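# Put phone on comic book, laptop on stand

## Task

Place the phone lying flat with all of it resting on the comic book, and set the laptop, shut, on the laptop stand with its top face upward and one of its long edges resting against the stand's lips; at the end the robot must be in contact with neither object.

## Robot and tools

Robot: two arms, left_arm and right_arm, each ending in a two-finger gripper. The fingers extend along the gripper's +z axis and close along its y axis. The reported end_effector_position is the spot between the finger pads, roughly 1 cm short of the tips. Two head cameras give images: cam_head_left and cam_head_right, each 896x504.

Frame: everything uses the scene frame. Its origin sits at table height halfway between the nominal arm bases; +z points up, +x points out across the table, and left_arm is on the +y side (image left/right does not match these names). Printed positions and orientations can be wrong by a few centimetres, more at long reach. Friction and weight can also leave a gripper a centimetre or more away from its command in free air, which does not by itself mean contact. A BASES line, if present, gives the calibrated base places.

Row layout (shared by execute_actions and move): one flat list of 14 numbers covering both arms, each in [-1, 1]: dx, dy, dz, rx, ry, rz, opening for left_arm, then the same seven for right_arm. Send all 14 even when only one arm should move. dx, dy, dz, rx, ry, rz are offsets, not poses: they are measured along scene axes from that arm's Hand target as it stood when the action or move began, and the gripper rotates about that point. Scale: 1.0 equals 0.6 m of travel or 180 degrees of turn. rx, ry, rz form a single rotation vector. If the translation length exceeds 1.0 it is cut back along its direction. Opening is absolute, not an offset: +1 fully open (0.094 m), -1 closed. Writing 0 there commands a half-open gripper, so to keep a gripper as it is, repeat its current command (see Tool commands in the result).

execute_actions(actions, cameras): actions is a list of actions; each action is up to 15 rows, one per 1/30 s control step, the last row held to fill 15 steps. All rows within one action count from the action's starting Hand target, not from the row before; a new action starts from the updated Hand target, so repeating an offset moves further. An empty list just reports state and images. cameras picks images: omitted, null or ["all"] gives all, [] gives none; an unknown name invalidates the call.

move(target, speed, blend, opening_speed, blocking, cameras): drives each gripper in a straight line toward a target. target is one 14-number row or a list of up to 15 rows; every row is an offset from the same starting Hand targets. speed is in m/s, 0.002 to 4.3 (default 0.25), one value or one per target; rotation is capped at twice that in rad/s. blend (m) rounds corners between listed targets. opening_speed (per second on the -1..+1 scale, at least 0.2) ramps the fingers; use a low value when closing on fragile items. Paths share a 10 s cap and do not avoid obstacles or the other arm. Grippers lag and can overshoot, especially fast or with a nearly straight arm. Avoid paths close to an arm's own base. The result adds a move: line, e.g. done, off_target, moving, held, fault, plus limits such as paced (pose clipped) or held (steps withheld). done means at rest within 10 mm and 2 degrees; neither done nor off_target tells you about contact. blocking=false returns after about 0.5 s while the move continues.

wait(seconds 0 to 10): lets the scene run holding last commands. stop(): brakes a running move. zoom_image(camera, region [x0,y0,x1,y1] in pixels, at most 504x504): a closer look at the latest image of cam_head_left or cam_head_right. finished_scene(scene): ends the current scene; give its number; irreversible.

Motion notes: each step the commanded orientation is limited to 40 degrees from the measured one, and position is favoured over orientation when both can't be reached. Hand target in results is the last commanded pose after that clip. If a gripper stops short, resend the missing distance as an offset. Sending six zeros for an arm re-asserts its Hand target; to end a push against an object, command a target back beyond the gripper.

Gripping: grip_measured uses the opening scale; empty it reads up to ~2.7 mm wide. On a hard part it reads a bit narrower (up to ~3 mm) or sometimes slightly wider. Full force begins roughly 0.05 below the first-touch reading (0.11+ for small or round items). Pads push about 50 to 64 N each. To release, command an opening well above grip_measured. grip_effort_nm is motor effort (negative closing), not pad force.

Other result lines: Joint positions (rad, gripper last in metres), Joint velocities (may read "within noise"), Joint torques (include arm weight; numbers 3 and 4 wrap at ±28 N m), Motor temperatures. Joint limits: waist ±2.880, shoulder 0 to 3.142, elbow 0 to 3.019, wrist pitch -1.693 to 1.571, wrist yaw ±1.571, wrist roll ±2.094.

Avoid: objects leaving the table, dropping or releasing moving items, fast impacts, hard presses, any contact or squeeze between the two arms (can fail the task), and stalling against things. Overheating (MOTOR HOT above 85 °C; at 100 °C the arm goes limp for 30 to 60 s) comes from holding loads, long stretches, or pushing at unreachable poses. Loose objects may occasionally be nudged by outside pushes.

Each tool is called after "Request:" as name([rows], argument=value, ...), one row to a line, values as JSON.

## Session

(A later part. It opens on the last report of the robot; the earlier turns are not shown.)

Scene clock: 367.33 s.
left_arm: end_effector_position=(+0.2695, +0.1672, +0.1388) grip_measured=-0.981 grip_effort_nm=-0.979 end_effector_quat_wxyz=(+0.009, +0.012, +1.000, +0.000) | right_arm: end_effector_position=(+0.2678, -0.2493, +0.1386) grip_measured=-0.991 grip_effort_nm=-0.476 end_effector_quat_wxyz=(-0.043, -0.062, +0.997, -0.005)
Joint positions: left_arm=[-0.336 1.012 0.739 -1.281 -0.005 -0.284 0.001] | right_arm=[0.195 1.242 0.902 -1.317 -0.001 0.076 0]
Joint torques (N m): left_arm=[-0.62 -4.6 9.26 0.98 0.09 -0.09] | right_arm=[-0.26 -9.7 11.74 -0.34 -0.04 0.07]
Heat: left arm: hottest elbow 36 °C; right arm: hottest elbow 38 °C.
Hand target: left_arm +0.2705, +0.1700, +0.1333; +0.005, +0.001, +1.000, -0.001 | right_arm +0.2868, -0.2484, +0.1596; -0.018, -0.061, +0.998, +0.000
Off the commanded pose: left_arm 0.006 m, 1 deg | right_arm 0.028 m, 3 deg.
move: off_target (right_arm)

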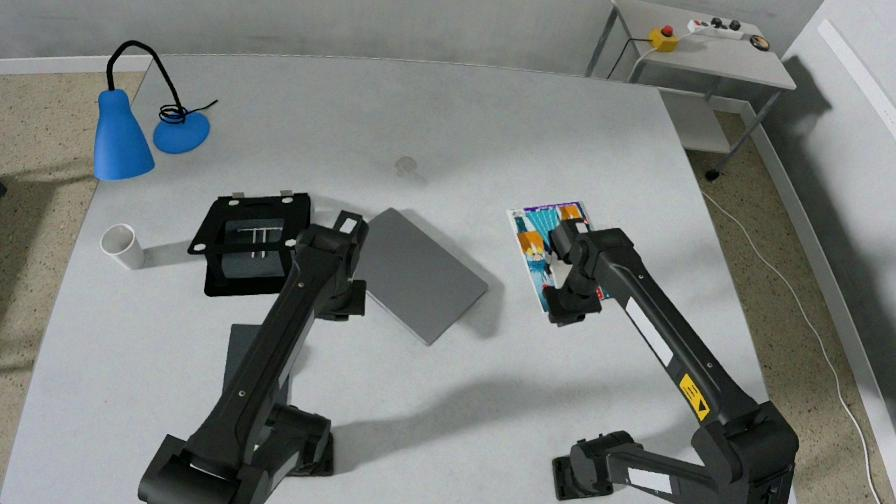

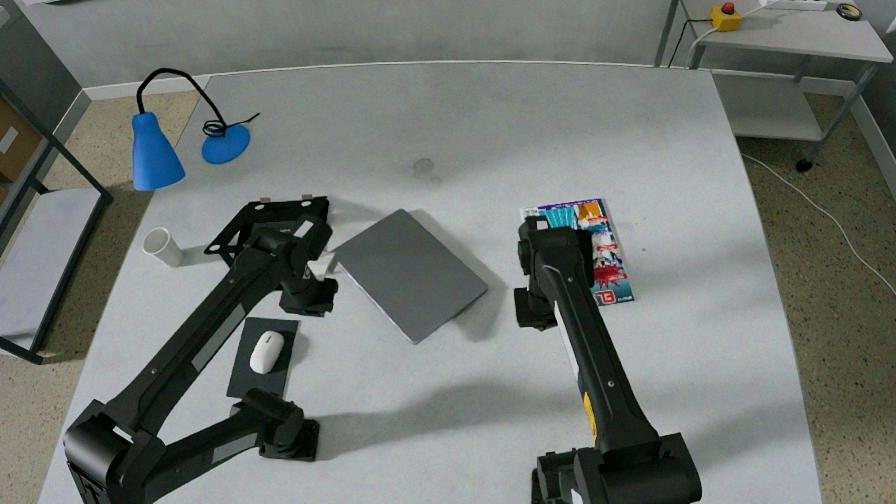

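Request:
move(target=[0.073,-0.013,-0.045,0.170,-0.373,-0.647,-0.04,0,0,0,0,0,0,-1], speed=0.2)

Request:
zoom_image(camera="cam_head_left", region=[310, 180, 550, 370])

Request:
zoom_image(camera="cam_head_right", region=[310, 180, 550, 370])

Scene clock: 381.27 s.
left_arm: end_effector_position=(+0.3110, +0.1582, +0.1060) grip_measured=-0.042 grip_effort_nm=0.125 end_effector_quat_wxyz=(+0.455, +0.792, +0.357, +0.195) | right_arm: end_effector_position=(+0.2677, -0.2493, +0.1387) grip_measured=-0.991 grip_effort_nm=-0.476 end_effector_quat_wxyz=(-0.043, -0.063, +0.997, -0.005)
Joint positions: left_arm=[0.064 0.736 0.208 -0.196 0.693 2.065 0.045] | right_arm=[0.195 1.242 0.902 -1.317 -0.001 0.075 0]
Joint torques (N m): left_arm=[-0.44 -0.38 10.03 1.98 0.43 0.06] | right_arm=[-0.15 -10.11 11.78 -0.34 -0.03 0.09]
Heat: left arm: hottest elbow 35 °C; right arm: hottest elbow 41 °C.
Hand target: left_arm +0.3142, +0.1622, +0.1062; +0.456, +0.790, +0.357, +0.203 | right_arm +0.2867, -0.2484, +0.1596; -0.018, -0.061, +0.998, +0.000
Off the commanded pose: left_arm 0.005 m, 1 deg | right_arm 0.028 m, 3 deg.
move: off_target (right_arm)

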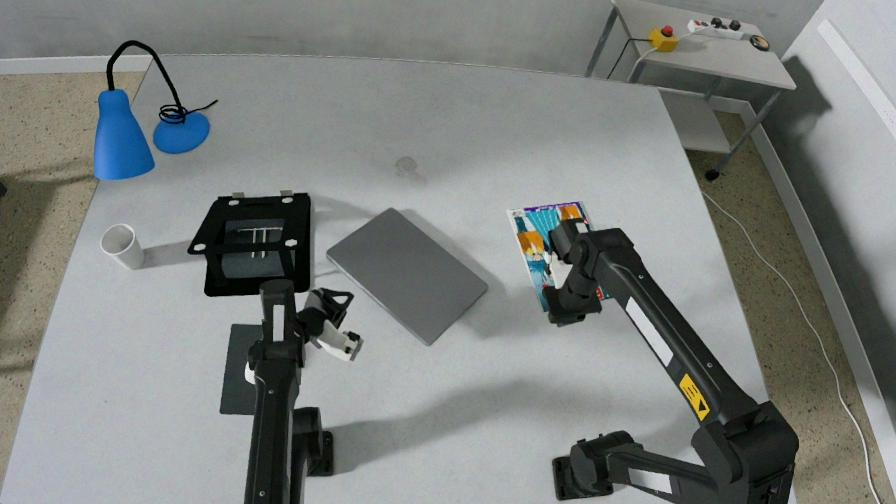

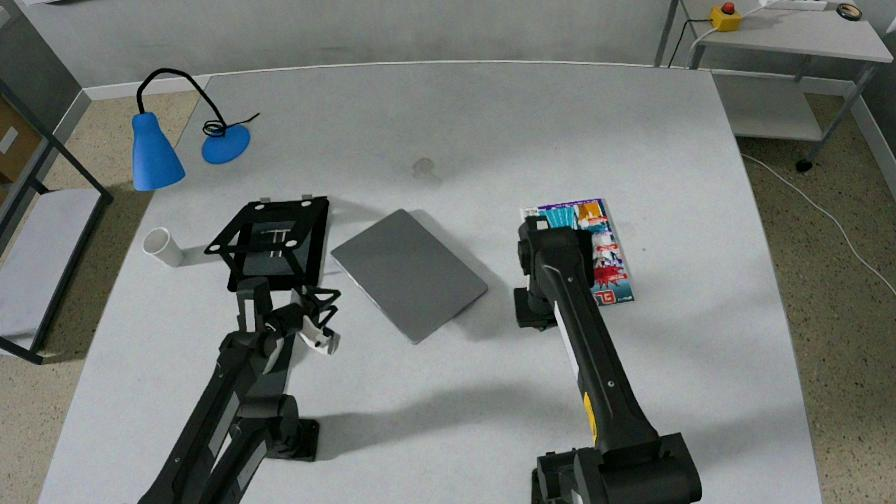

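Scaled by 2.100.

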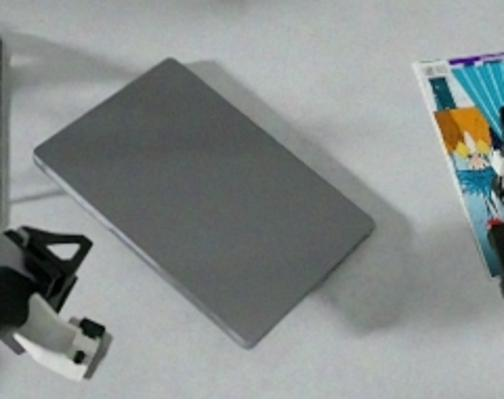

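Scaled by 2.100.

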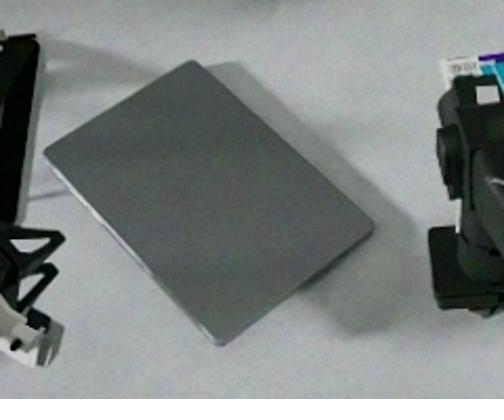

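Request:
move([
  [0.02,-0.09,-0.04,0,0,0,-0.04,0,0,0,0,0,0,-1],
  [0.02,-0.09,-0.125,0,0,0,-0.04,0,0,0,0,0,0,-1],
], speed=0.1)

Request:
zoom_image(camera="cam_head_left", region=[310, 220, 450, 360])

Request:
zoom_image(camera="cam_head_right", region=[310, 220, 450, 360])

Scene clock: 391.50 s.
left_arm: end_effector_position=(+0.3287, +0.1124, +0.0316) grip_measured=-0.042 grip_effort_nm=0.129 end_effector_quat_wxyz=(+0.451, +0.791, +0.360, +0.205) | right_arm: end_effector_position=(+0.2677, -0.2493, +0.1387) grip_measured=-0.991 grip_effort_nm=-0.471 end_effector_quat_wxyz=(-0.043, -0.063, +0.997, -0.005)
Joint positions: left_arm=[-0.201 1.282 0.113 0.563 0.462 1.868 0.045] | right_arm=[0.195 1.242 0.902 -1.317 -0.001 0.075 0]
Joint torques (N m): left_arm=[-3.19 -5.07 5.18 2.32 0.12 -0.11] | right_arm=[-0.15 -10.05 11.75 -0.34 -0.03 0.09]
Motor temperatures (°C): left_arm=[23 25 35 24 27 24 28] | right_arm=[27 35 42 25 24 23 26]
Heat: left arm: hottest elbow 35 °C; right arm: hottest elbow 42 °C.
Hand target: left_arm +0.3261, +0.1081, +0.0312; +0.456, +0.790, +0.356, +0.203 | right_arm +0.2867, -0.2484, +0.1596; -0.018, -0.061, +0.998, +0.000
Off the commanded pose: left_arm 0.005 m, 1 deg | right_arm 0.028 m, 3 deg.
move: off_target (right_arm)

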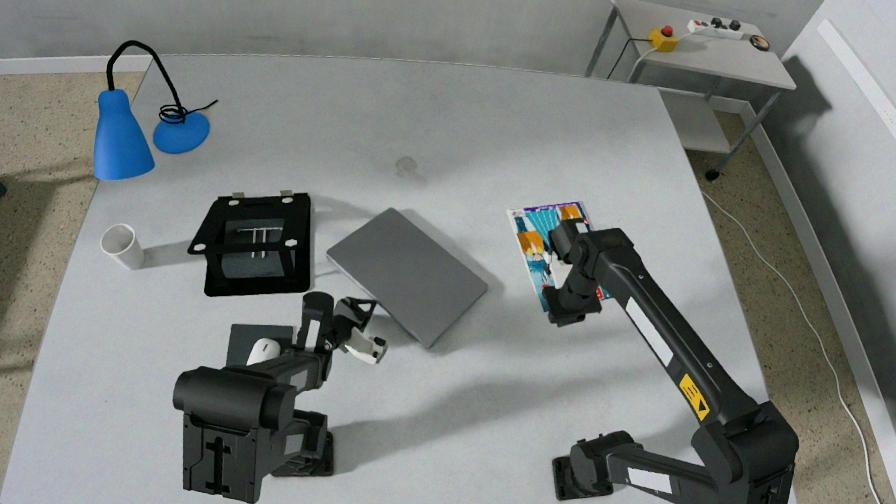

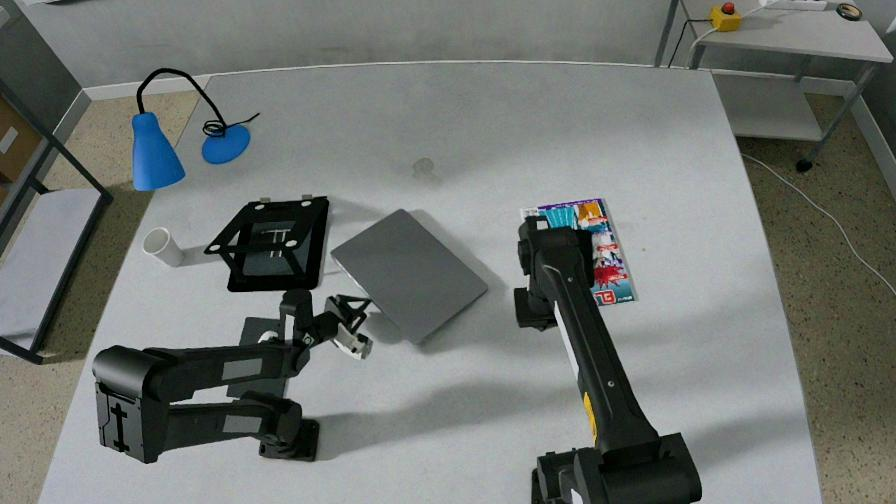

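Scaled by 3.600.

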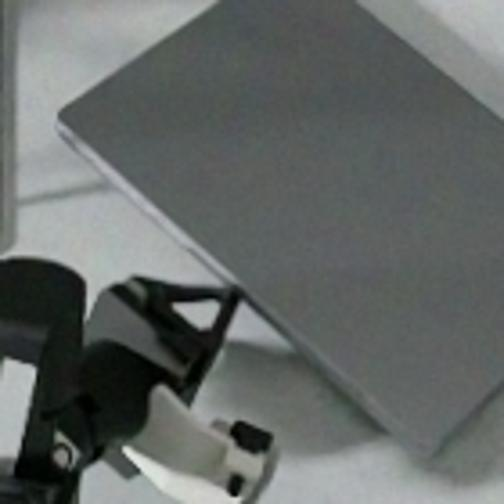

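Scaled by 3.600.

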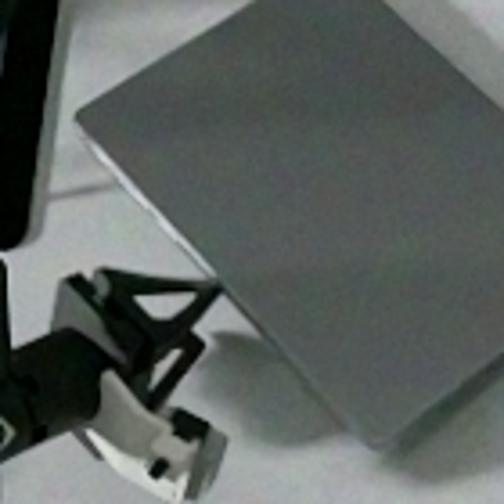

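Request:
move([
  [0,0,0,0,0,0,-0.04,0,0,0.09,0,0,0,-1],
  [0,0,0,0,0,0,-0.04,0.45,0.34,0.09,0,0,0,-1],
  [0,0,0,0,0,0,-0.04,0.45,0.34,-0.15,0,0,0,-1],
], speed=0.18, blend=0.02)

Request:
zoom_image(camera="cam_head_left", region=[310, 180, 510, 360])

Request:
zoom_image(camera="cam_head_right", region=[310, 180, 510, 360])

Scene clock: 400.87 s.
left_arm: end_effector_position=(+0.3287, +0.1124, +0.0316) grip_measured=-0.042 grip_effort_nm=0.129 end_effector_quat_wxyz=(+0.451, +0.790, +0.360, +0.204) | right_arm: end_effector_position=(+0.5593, -0.0503, +0.0855) grip_measured=-0.991 grip_effort_nm=-0.476 end_effector_quat_wxyz=(-0.010, -0.060, +0.998, +0.002)
Joint positions: left_arm=[-0.201 1.282 0.113 0.564 0.462 1.868 0.045] | right_arm=[0.408 2.113 1.879 -1.354 -0.01 0.292 0]
Joint torques (N m): left_arm=[-2.61 -4.13 5.05 2.55 0.04 -0.16] | right_arm=[1.08 -23.77 7.86 0.42 0 0.22]
Heat: left arm: hottest elbow 34 °C; right arm: hottest elbow 43 °C.
Hand target: left_arm +0.3262, +0.1081, +0.0312; +0.456, +0.790, +0.356, +0.203 | right_arm +0.5569, -0.0443, +0.0697; -0.018, -0.061, +0.998, +0.000
Off the commanded pose: left_arm 0.005 m, 1 deg | right_arm 0.017 m, 1 deg.
move: off_target (right_arm)

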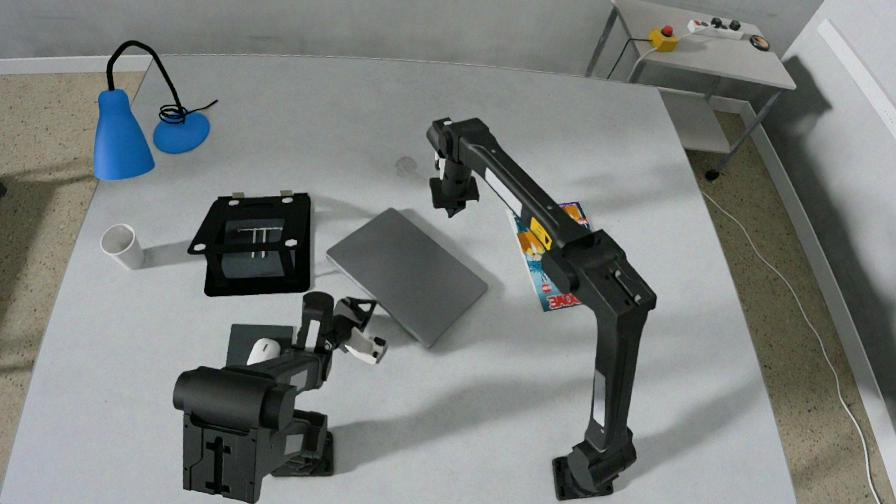

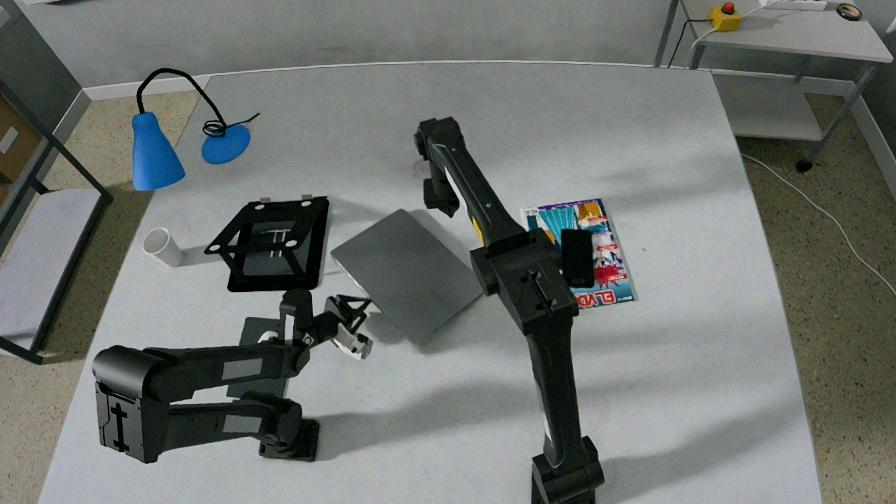

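Scaled by 2.520.

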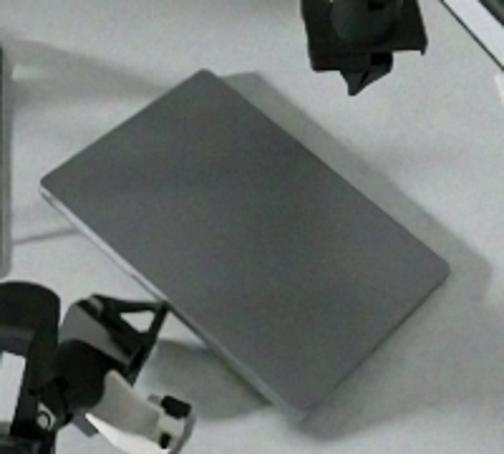

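Scaled by 2.520.

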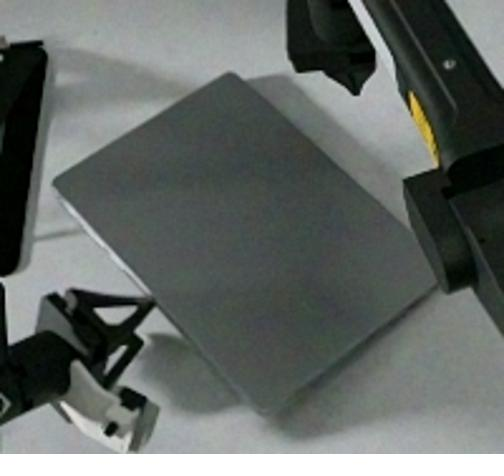

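Request:
move(target=[0,0,0,0,0,0,-0.04,-0.03,0.022,-0.1,0,0,0,-1], speed=0.1)

Request:
zoom_image(camera="cam_head_left", region=[310, 180, 510, 360])

Request:
zoom_image(camera="cam_head_right", region=[310, 180, 510, 360])

Scene clock: 404.57 s.
left_arm: end_effector_position=(+0.3287, +0.1124, +0.0316) grip_measured=-0.042 grip_effort_nm=0.129 end_effector_quat_wxyz=(+0.451, +0.790, +0.360, +0.204) | right_arm: end_effector_position=(+0.5451, -0.0352, +0.0317) grip_measured=-0.991 grip_effort_nm=-0.471 end_effector_quat_wxyz=(-0.004, -0.061, +0.998, +0.004)
Joint positions: left_arm=[-0.201 1.282 0.113 0.564 0.462 1.868 0.045] | right_arm=[0.438 2.132 1.764 -1.208 -0.011 0.322 0]
Joint torques (N m): left_arm=[-3.19 -4.84 5.14 2.51 0.1 -0.16] | right_arm=[1.03 -22.83 6.99 0.42 -0.02 0.2]
Heat: left arm: hottest elbow 34 °C; right arm: hottest elbow 42 °C.
Hand target: left_arm +0.3262, +0.1081, +0.0312; +0.456, +0.790, +0.356, +0.203 | right_arm +0.5389, -0.0311, +0.0097; -0.018, -0.061, +0.998, +0.000
Off the commanded pose: left_arm 0.005 m, 1 deg | right_arm 0.023 m, 2 deg.
move: off_target (right_arm)

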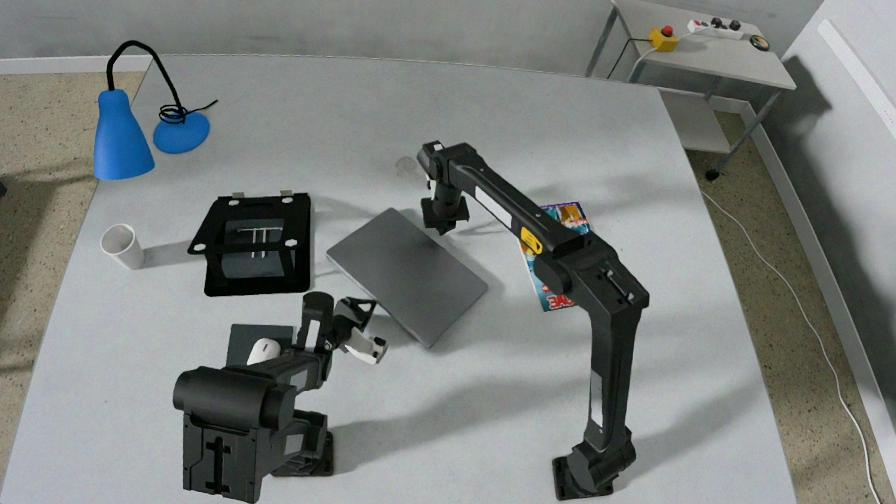

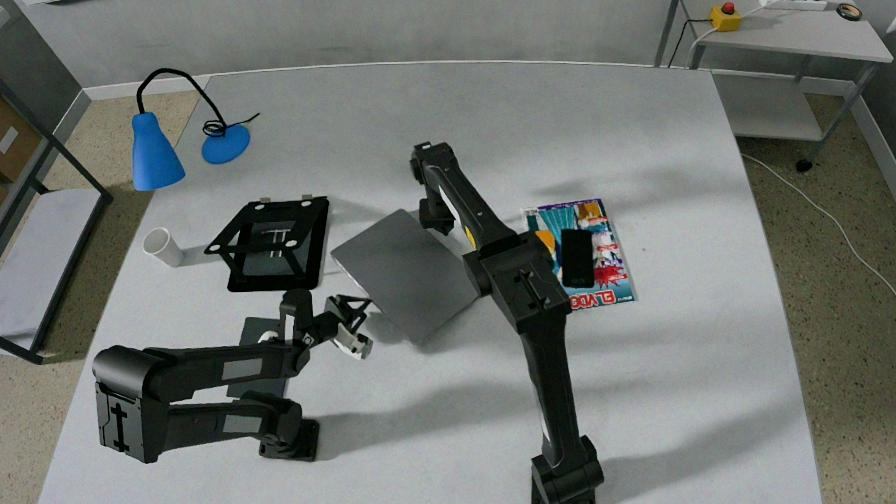

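Scaled by 2.520.

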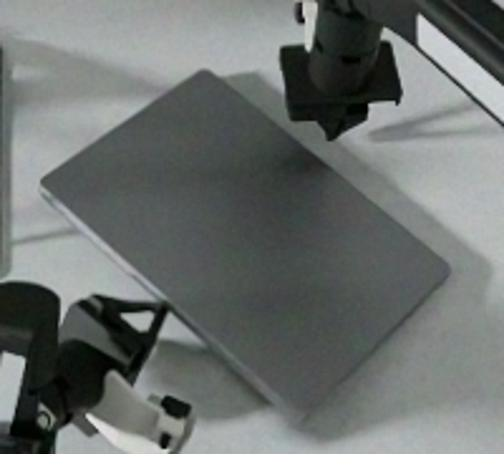

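Scaled by 2.520.

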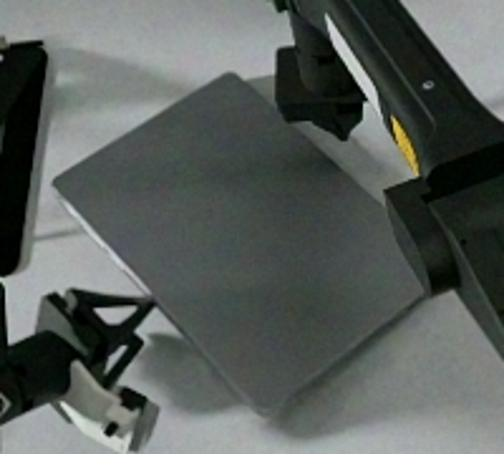

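Request:
move(target=[0,0,0,0,0,0,-0.04,-0.01,0.01,-0.035,0,0,0,-1], speed=0.06, cameras=[])

Scene clock: 407.17 s.
left_arm: end_effector_position=(+0.3287, +0.1124, +0.0316) grip_measured=-0.042 grip_effort_nm=0.129 end_effector_quat_wxyz=(+0.451, +0.790, +0.360, +0.204) | right_arm: end_effector_position=(+0.5424, -0.0291, +0.0168) grip_measured=-0.991 grip_effort_nm=-0.476 end_effector_quat_wxyz=(+0.001, -0.060, +0.998, +0.007)
Joint positions: left_arm=[-0.201 1.282 0.113 0.564 0.462 1.868 0.045] | right_arm=[0.448 2.14 1.736 -1.16 -0.012 0.334 0]
Joint torques (N m): left_arm=[-2.9 -4.89 5.07 2.17 0.1 -0.16] | right_arm=[1.2 -21.42 6.71 0.51 0 0.19]
Heat: left arm: hottest elbow 34 °C; right arm: hottest elbow 42 °C.
Hand target: left_arm +0.3262, +0.1081, +0.0312; +0.456, +0.790, +0.356, +0.203 | right_arm +0.5328, -0.0251, -0.0112; -0.018, -0.061, +0.998, +0.000
Off the commanded pose: left_arm 0.005 m, 1 deg | right_arm 0.030 m, 2 deg.
move: off_target (right_arm)

Request:
move([
  [0.004,-0.004,-0.015,0,0,0,-0.04,0,0,0,0,0,0,-1],
  [0.063,-0.055,-0.015,0,0,0,-0.04,0,0,0,0,0,0,-1],
], speed=0.05)

Request:
zoom_image(camera="cam_head_left", region=[310, 180, 510, 360])

Request:
zoom_image(camera="cam_head_right", region=[310, 220, 450, 360])

Scene clock: 411.50 s.
left_arm: end_effector_position=(+0.3457, +0.0936, +0.0282) grip_measured=-0.042 grip_effort_nm=0.125 end_effector_quat_wxyz=(+0.457, +0.783, +0.362, +0.218) | right_arm: end_effector_position=(+0.5491, -0.0343, +0.0169) grip_measured=-0.991 grip_effort_nm=-0.476 end_effector_quat_wxyz=(+0.012, -0.056, +0.998, +0.002)
Joint positions: left_arm=[-0.287 1.411 0.145 0.715 0.376 1.804 0.045] | right_arm=[0.441 2.14 1.736 -1.144 0.006 0.335 0]
Joint torques (N m): left_arm=[-4.01 -1.61 10.78 0.94 -0.14 -0.19] | right_arm=[1.67 -21.71 6.69 -0.05 -0.55 0.22]
Heat: left arm: hottest elbow 33 °C; right arm: hottest elbow 41 °C.
Hand target: left_arm +0.3641, +0.0752, +0.0223; +0.456, +0.790, +0.356, +0.203 | right_arm +0.5327, -0.0251, -0.0112; -0.018, -0.061, +0.998, +0.000
Off the commanded pose: left_arm 0.027 m, 2 deg | right_arm 0.034 m, 3 deg.
move: off_target (left_arm, right_arm)

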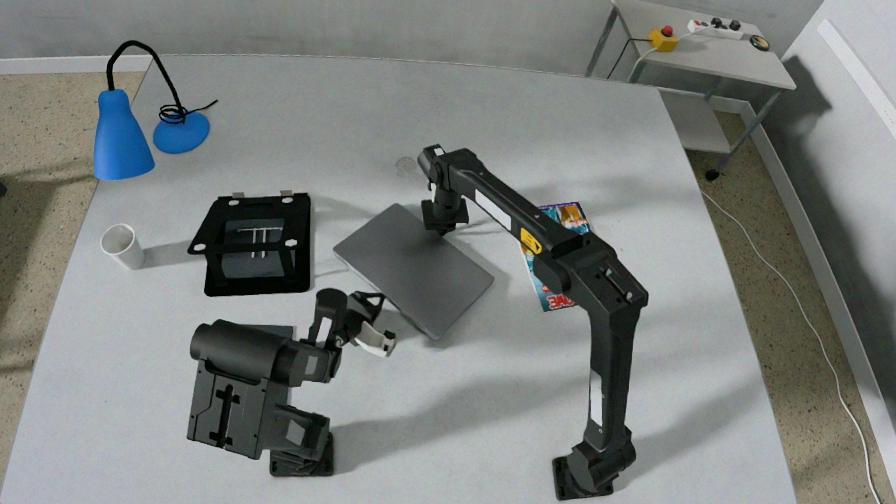

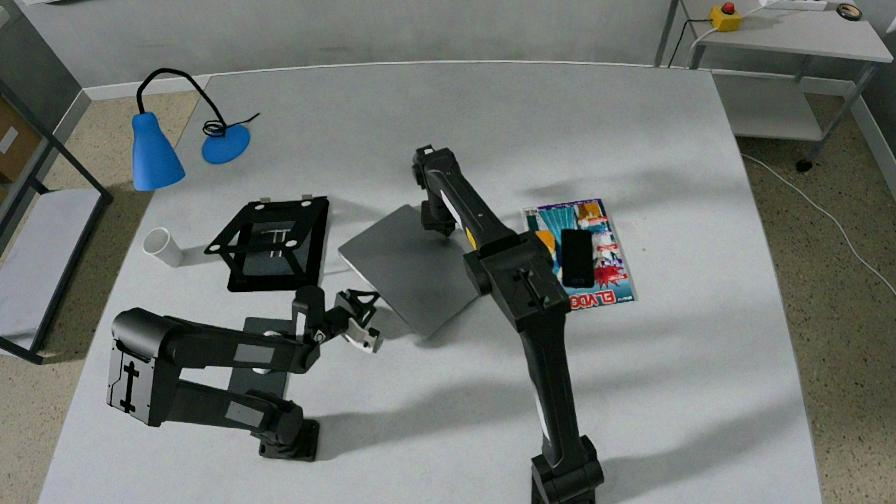

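Scaled by 2.520.

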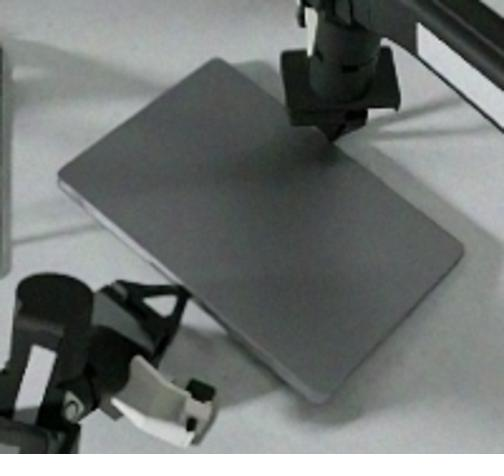

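Scaled by 3.600.

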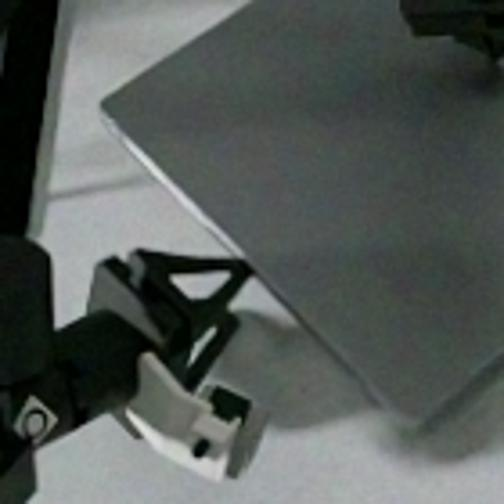

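Request:
zoom_image(camera="cam_head_left", region=[360, 270, 460, 360])

Request:
zoom_image(camera="cam_head_right", region=[330, 240, 460, 350])

Scaled by 5.040.

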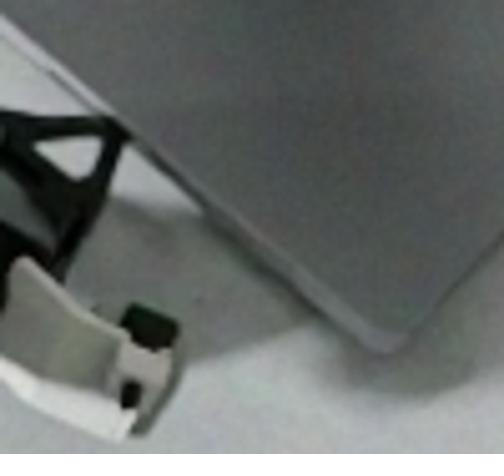

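Scaled by 3.877.

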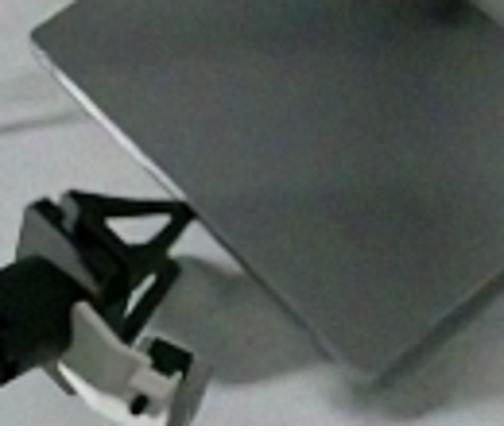

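Request:
move(target=[0.02,-0.018,0,0,0,0,-0.04,0,0,0,0,0,0,-1], speed=0.05)

Request:
zoom_image(camera="cam_head_left", region=[310, 180, 510, 360])

Request:
zoom_image(camera="cam_head_right", region=[330, 240, 460, 350])

Scene clock: 435.73 s.
left_arm: end_effector_position=(+0.3516, +0.0868, +0.0272) grip_measured=-0.042 grip_effort_nm=0.144 end_effector_quat_wxyz=(+0.456, +0.783, +0.364, +0.217) | right_arm: end_effector_position=(+0.5541, -0.0408, +0.0169) grip_measured=-0.991 grip_effort_nm=-0.476 end_effector_quat_wxyz=(+0.016, -0.050, +0.999, +0.001)
Joint positions: left_arm=[-0.312 1.432 0.165 0.716 0.353 1.789 0.045] | right_arm=[0.43 2.14 1.736 -1.137 0.011 0.335 0]
Joint torques (N m): left_arm=[-4.48 -1.9 12.26 0.69 -0.16 -0.18] | right_arm=[2.32 -22.07 6.69 -0.28 -0.72 0.22]
Heat: left arm: hottest elbow 34 °C; right arm: hottest elbow 39 °C.
Hand target: left_arm +0.3761, +0.0643, +0.0223; +0.456, +0.790, +0.356, +0.203 | right_arm +0.5327, -0.0251, -0.0112; -0.018, -0.061, +0.998, +0.000
Off the commanded pose: left_arm 0.034 m, 2 deg | right_arm 0.039 m, 4 deg.
move: off_target (left_arm, right_arm)

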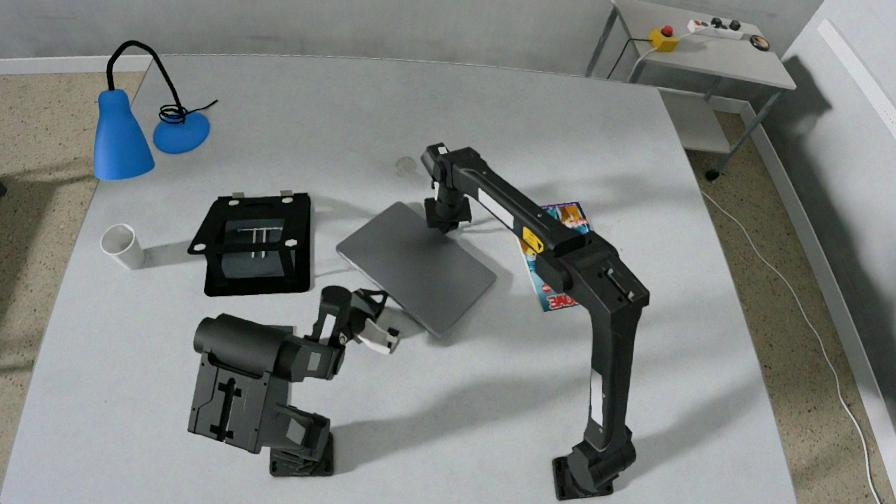

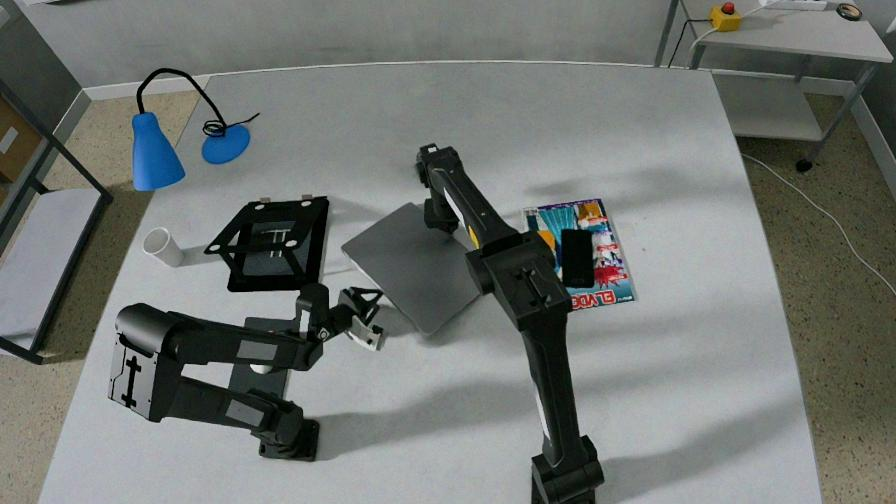

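Scaled by 2.520.

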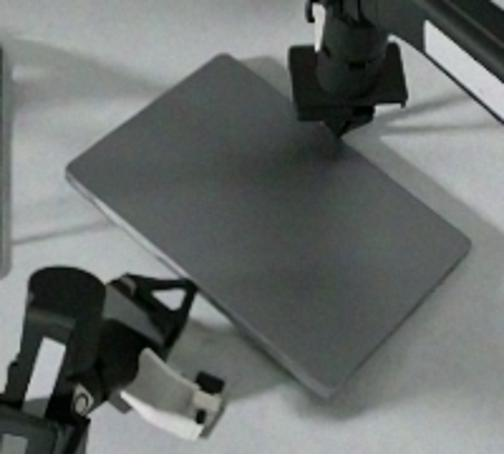

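Scaled by 3.877.

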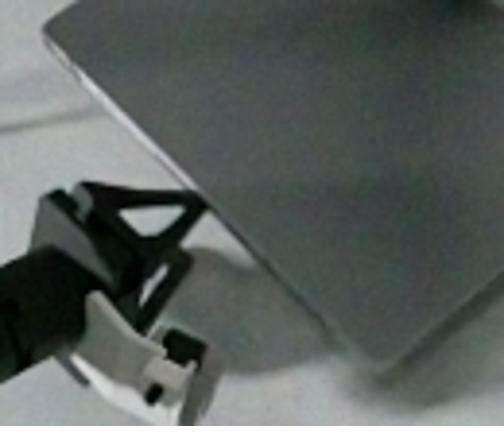

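Request:
move([
  [-0.07,0.06,0,0,0,0,-0.04,0,0,0,0,0,0,-1],
  [-0.07,0.06,0.04,0,0,0,-0.04,0,0,0,0,0,0,-1],
], speed=0.06)

Request:
zoom_image(camera="cam_head_left", region=[320, 220, 450, 350])

Request:
zoom_image(camera="cam_head_right", region=[320, 220, 450, 350])

Scene clock: 441.87 s.
left_arm: end_effector_position=(+0.3299, +0.0968, +0.0418) grip_measured=-0.042 grip_effort_nm=0.129 end_effector_quat_wxyz=(+0.455, +0.792, +0.357, +0.195) | right_arm: end_effector_position=(+0.5539, -0.0405, +0.0169) grip_measured=-0.991 grip_effort_nm=-0.476 end_effector_quat_wxyz=(+0.015, -0.050, +0.999, +0.002)
Joint positions: left_arm=[-0.264 1.227 0.136 0.494 0.43 1.83 0.045] | right_arm=[0.43 2.14 1.736 -1.137 0.009 0.335 0]
Joint torques (N m): left_arm=[-1.14 -6.95 6.98 1.43 0.22 0.02] | right_arm=[2.43 -22.01 6.67 -0.29 -0.65 0.22]
Heat: left arm: hottest elbow 34 °C; right arm: hottest elbow 38 °C.
Hand target: left_arm +0.3341, +0.1004, +0.0463; +0.456, +0.790, +0.356, +0.203 | right_arm +0.5327, -0.0251, -0.0112; -0.018, -0.061, +0.998, +0.000
Off the commanded pose: left_arm 0.007 m, 1 deg | right_arm 0.038 m, 4 deg.
move: off_target (right_arm)

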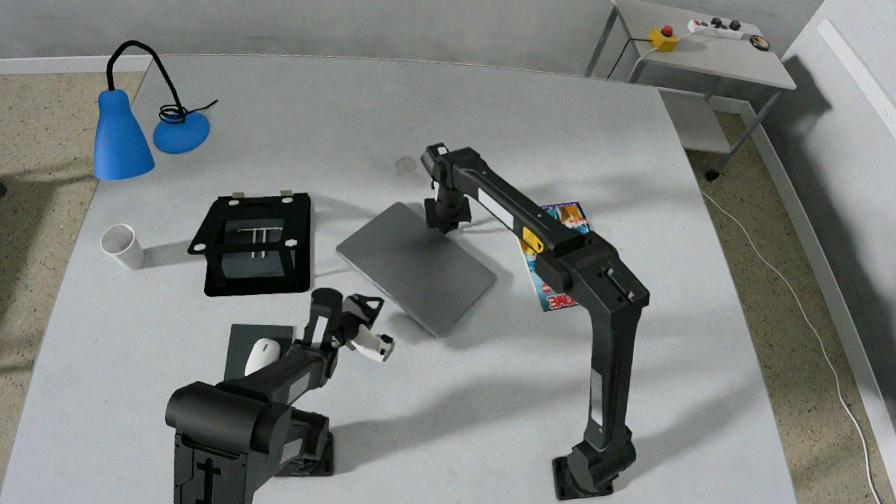

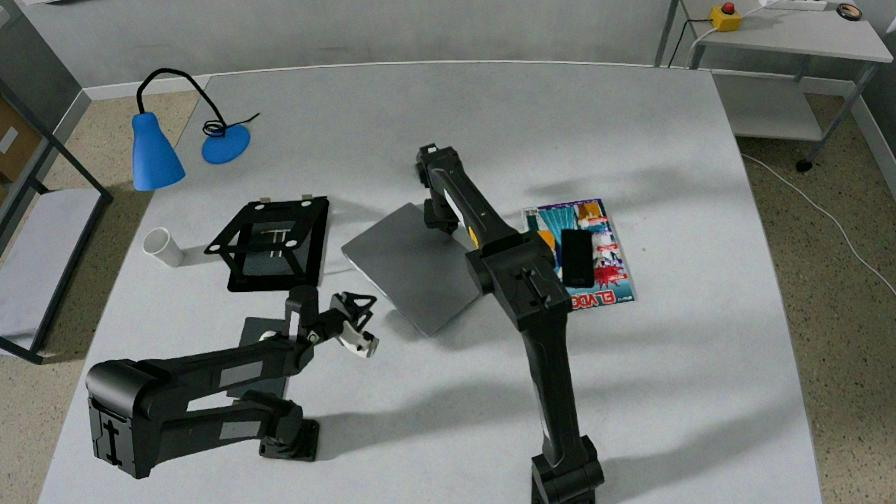

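Scaled by 3.877.

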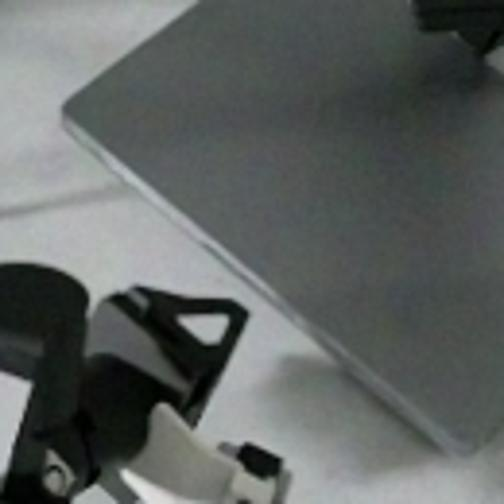

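Scaled by 3.877.

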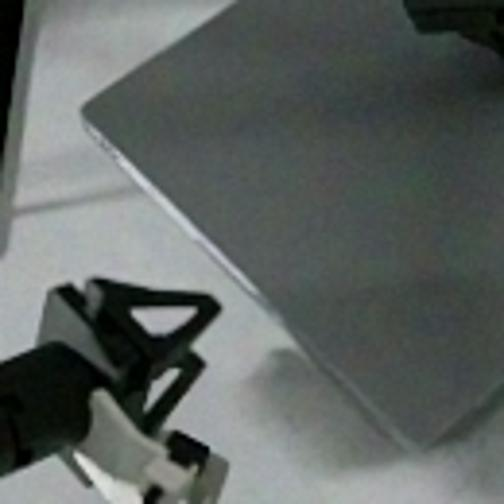

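Request:
move(target=[0.075,-0.068,0,0,0,0,-0.04,0,0,0,0,0,0,-1], speed=0.05)

Request:
zoom_image(camera="cam_head_left", region=[320, 220, 450, 350])

Request:
zoom_image(camera="cam_head_right", region=[320, 220, 450, 350])

Scene clock: 446.43 s.
left_arm: end_effector_position=(+0.3456, +0.0818, +0.0289) grip_measured=-0.042 grip_effort_nm=0.134 end_effector_quat_wxyz=(+0.434, +0.798, +0.372, +0.191) | right_arm: end_effector_position=(+0.5540, -0.0405, +0.0169) grip_measured=-0.991 grip_effort_nm=-0.476 end_effector_quat_wxyz=(+0.016, -0.050, +0.999, +0.001)
Joint positions: left_arm=[-0.336 1.334 0.191 0.519 0.341 1.786 0.045] | right_arm=[0.43 2.14 1.736 -1.137 0.009 0.335 0]
Joint torques (N m): left_arm=[-3.49 -3.43 13.04 2.28 0 -0.19] | right_arm=[2.43 -22.18 6.71 -0.28 -0.67 0.22]
Heat: left arm: hottest elbow 34 °C; right arm: hottest elbow 38 °C.
Hand target: left_arm +0.3791, +0.0596, +0.0463; +0.456, +0.790, +0.356, +0.203 | right_arm +0.5327, -0.0251, -0.0112; -0.018, -0.061, +0.998, +0.000
Off the commanded pose: left_arm 0.044 m, 4 deg | right_arm 0.039 m, 4 deg.
move: off_target (left_arm, right_arm)

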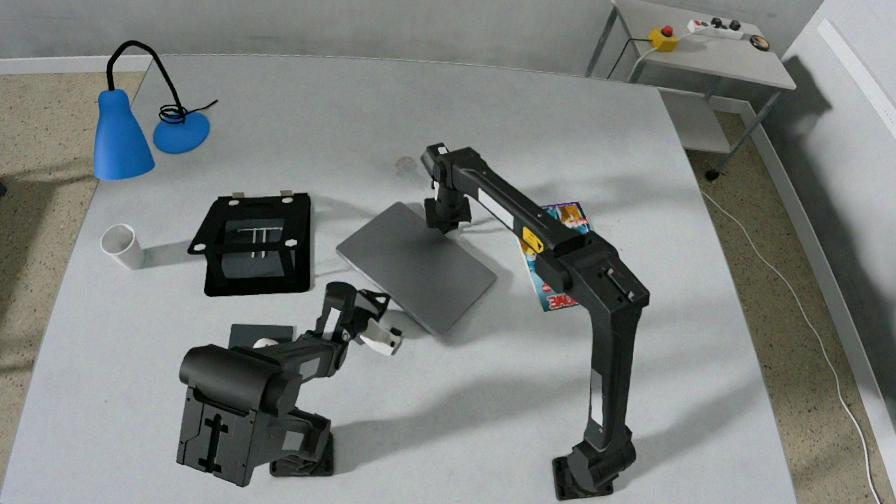

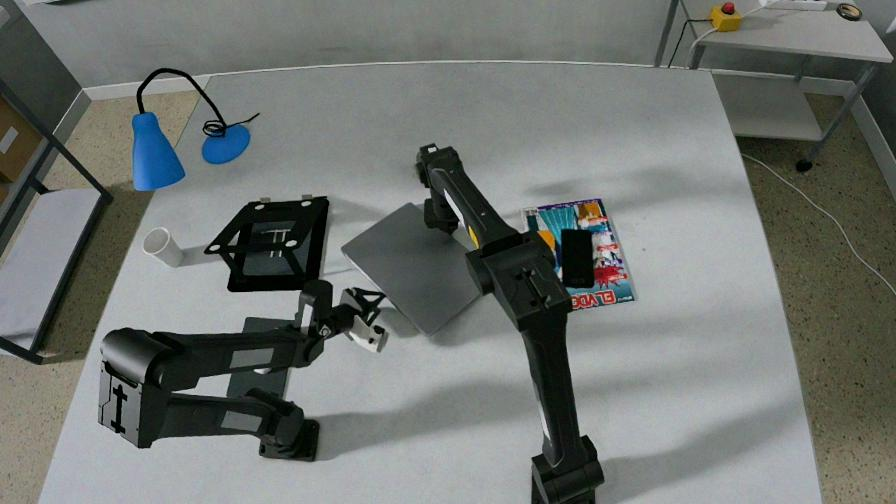

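Scaled by 3.877.

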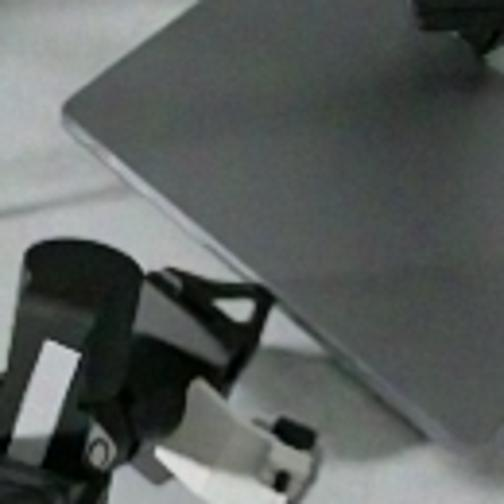

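Scaled by 3.877.

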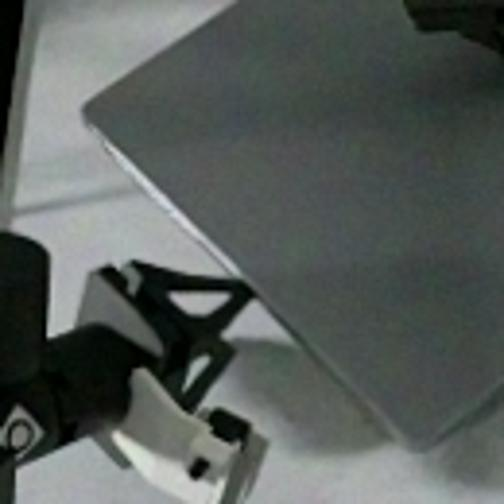

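Request:
move([
  [-0.1,0.08,0.0,0,0,0,-0.04,0.035,-0.025,0.01,0,0,0,-1],
  [-0.085,0.063,0.0,-0.0365,-0.042,0,-0.04,0.035,-0.025,0.01,0,0,0,-1],
], speed=0.08, cameras=[])

Request:
move(target=[0,0,0,0,0,0,0.49,0,0,0,0,0,0,-1], speed=0.08)

Request:
zoom_image(camera="cam_head_left", region=[320, 220, 450, 350])

Request:
zoom_image(camera="cam_head_right", region=[320, 220, 450, 350])

Scene clock: 463.33 s.
left_arm: end_effector_position=(+0.3305, +0.0950, +0.0473) grip_measured=-0.042 grip_effort_nm=0.129 end_effector_quat_wxyz=(+0.521, +0.751, +0.332, +0.234) | right_arm: end_effector_position=(+0.5528, -0.0441, +0.0158) grip_measured=-0.991 grip_effort_nm=-0.471 end_effector_quat_wxyz=(+0.003, -0.057, +0.998, +0.002)
Joint positions: left_arm=[-0.246 1.485 0.069 1.013 0.479 1.771 0.045] | right_arm=[0.423 2.149 1.748 -1.163 -0.002 0.315 0]
Joint torques (N m): left_arm=[-1.03 -6.12 2.63 2.41 0.19 -0.12] | right_arm=[0.56 -20.72 10.06 -0.58 -0.31 0.09]
Heat: left arm: hottest elbow 35 °C; right arm: hottest elbow 38 °C.
Hand target: left_arm +0.3281, +0.0974, +0.0464; +0.523, +0.747, +0.337, +0.234 | right_arm +0.5537, -0.0401, -0.0052; -0.018, -0.061, +0.998, +0.000
Off the commanded pose: left_arm 0.004 m, 1 deg | right_arm 0.021 m, 3 deg.
move: off_target (right_arm)

Scene clock: 464.03 s.
left_arm: end_effector_position=(+0.3304, +0.0950, +0.0469) grip_measured=+0.488 grip_effort_nm=0.125 end_effector_quat_wxyz=(+0.520, +0.751, +0.333, +0.234) | right_arm: end_effector_position=(+0.5528, -0.0441, +0.0158) grip_measured=-0.991 grip_effort_nm=-0.476 end_effector_quat_wxyz=(+0.003, -0.057, +0.998, +0.002)
Joint positions: left_arm=[-0.246 1.487 0.069 1.013 0.479 1.771 0.07] | right_arm=[0.423 2.149 1.748 -1.163 -0.002 0.315 0]
Joint torques (N m): left_arm=[-1.44 -5.77 2.3 2.5 0.21 -0.1] | right_arm=[0.56 -20.66 10.07 -0.59 -0.31 0.08]
Heat: left arm: hottest elbow 35 °C; right arm: hottest elbow 38 °C.
Hand target: left_arm +0.3281, +0.0974, +0.0462; +0.523, +0.748, +0.337, +0.234 | right_arm +0.5537, -0.0401, -0.0052; -0.018, -0.061, +0.998, +0.000
Off the commanded pose: left_arm 0.003 m, 1 deg | right_arm 0.021 m, 3 deg.
move: off_target (right_arm)

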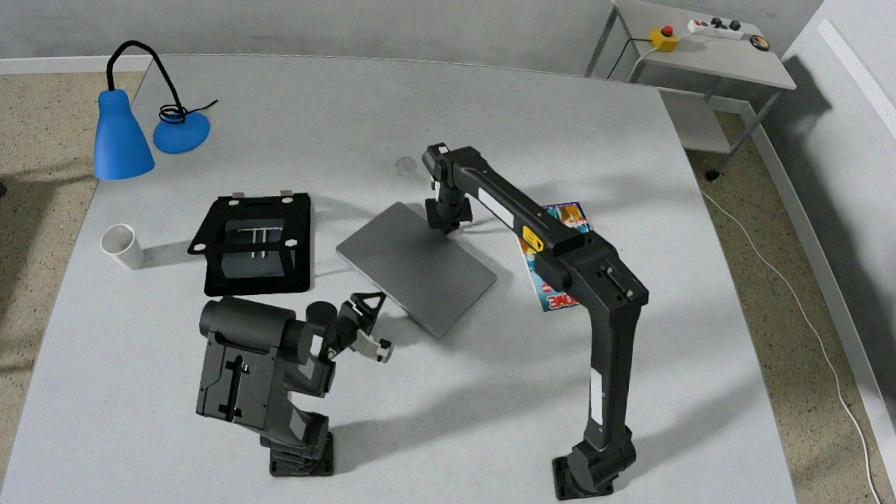

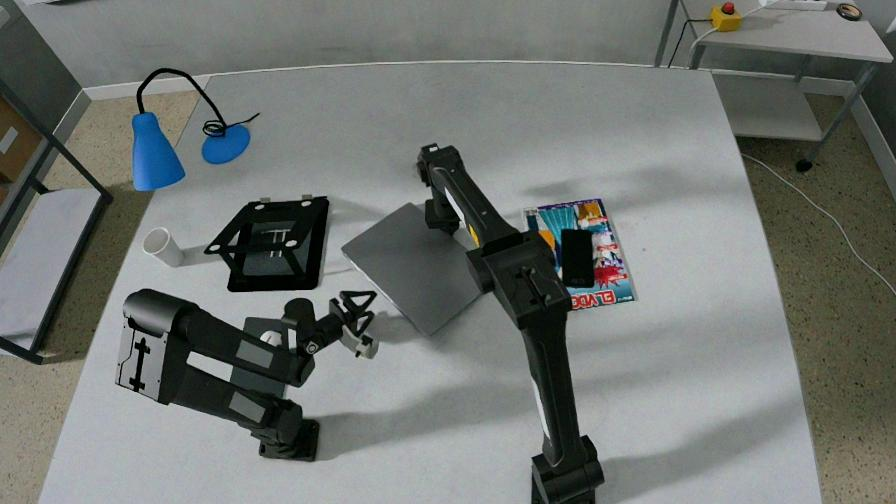

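Scaled by 3.877.

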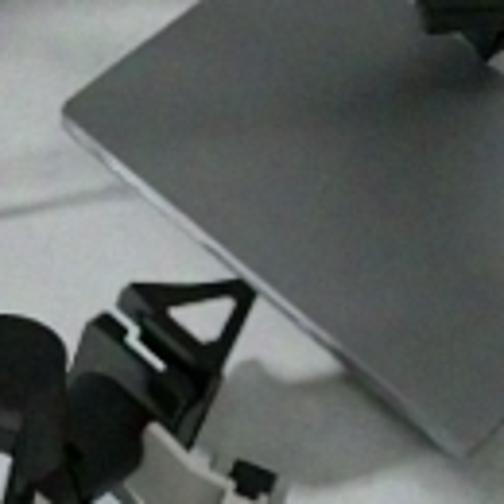

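Scaled by 3.877.

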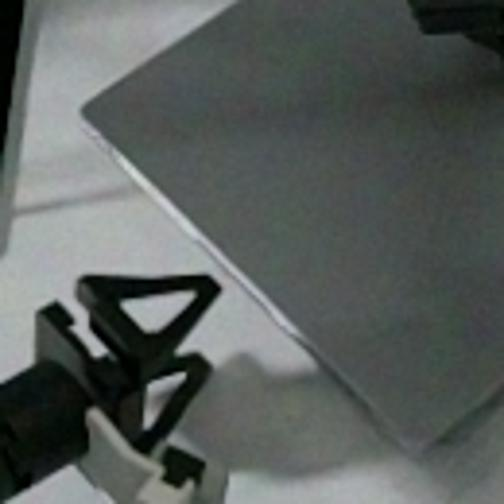

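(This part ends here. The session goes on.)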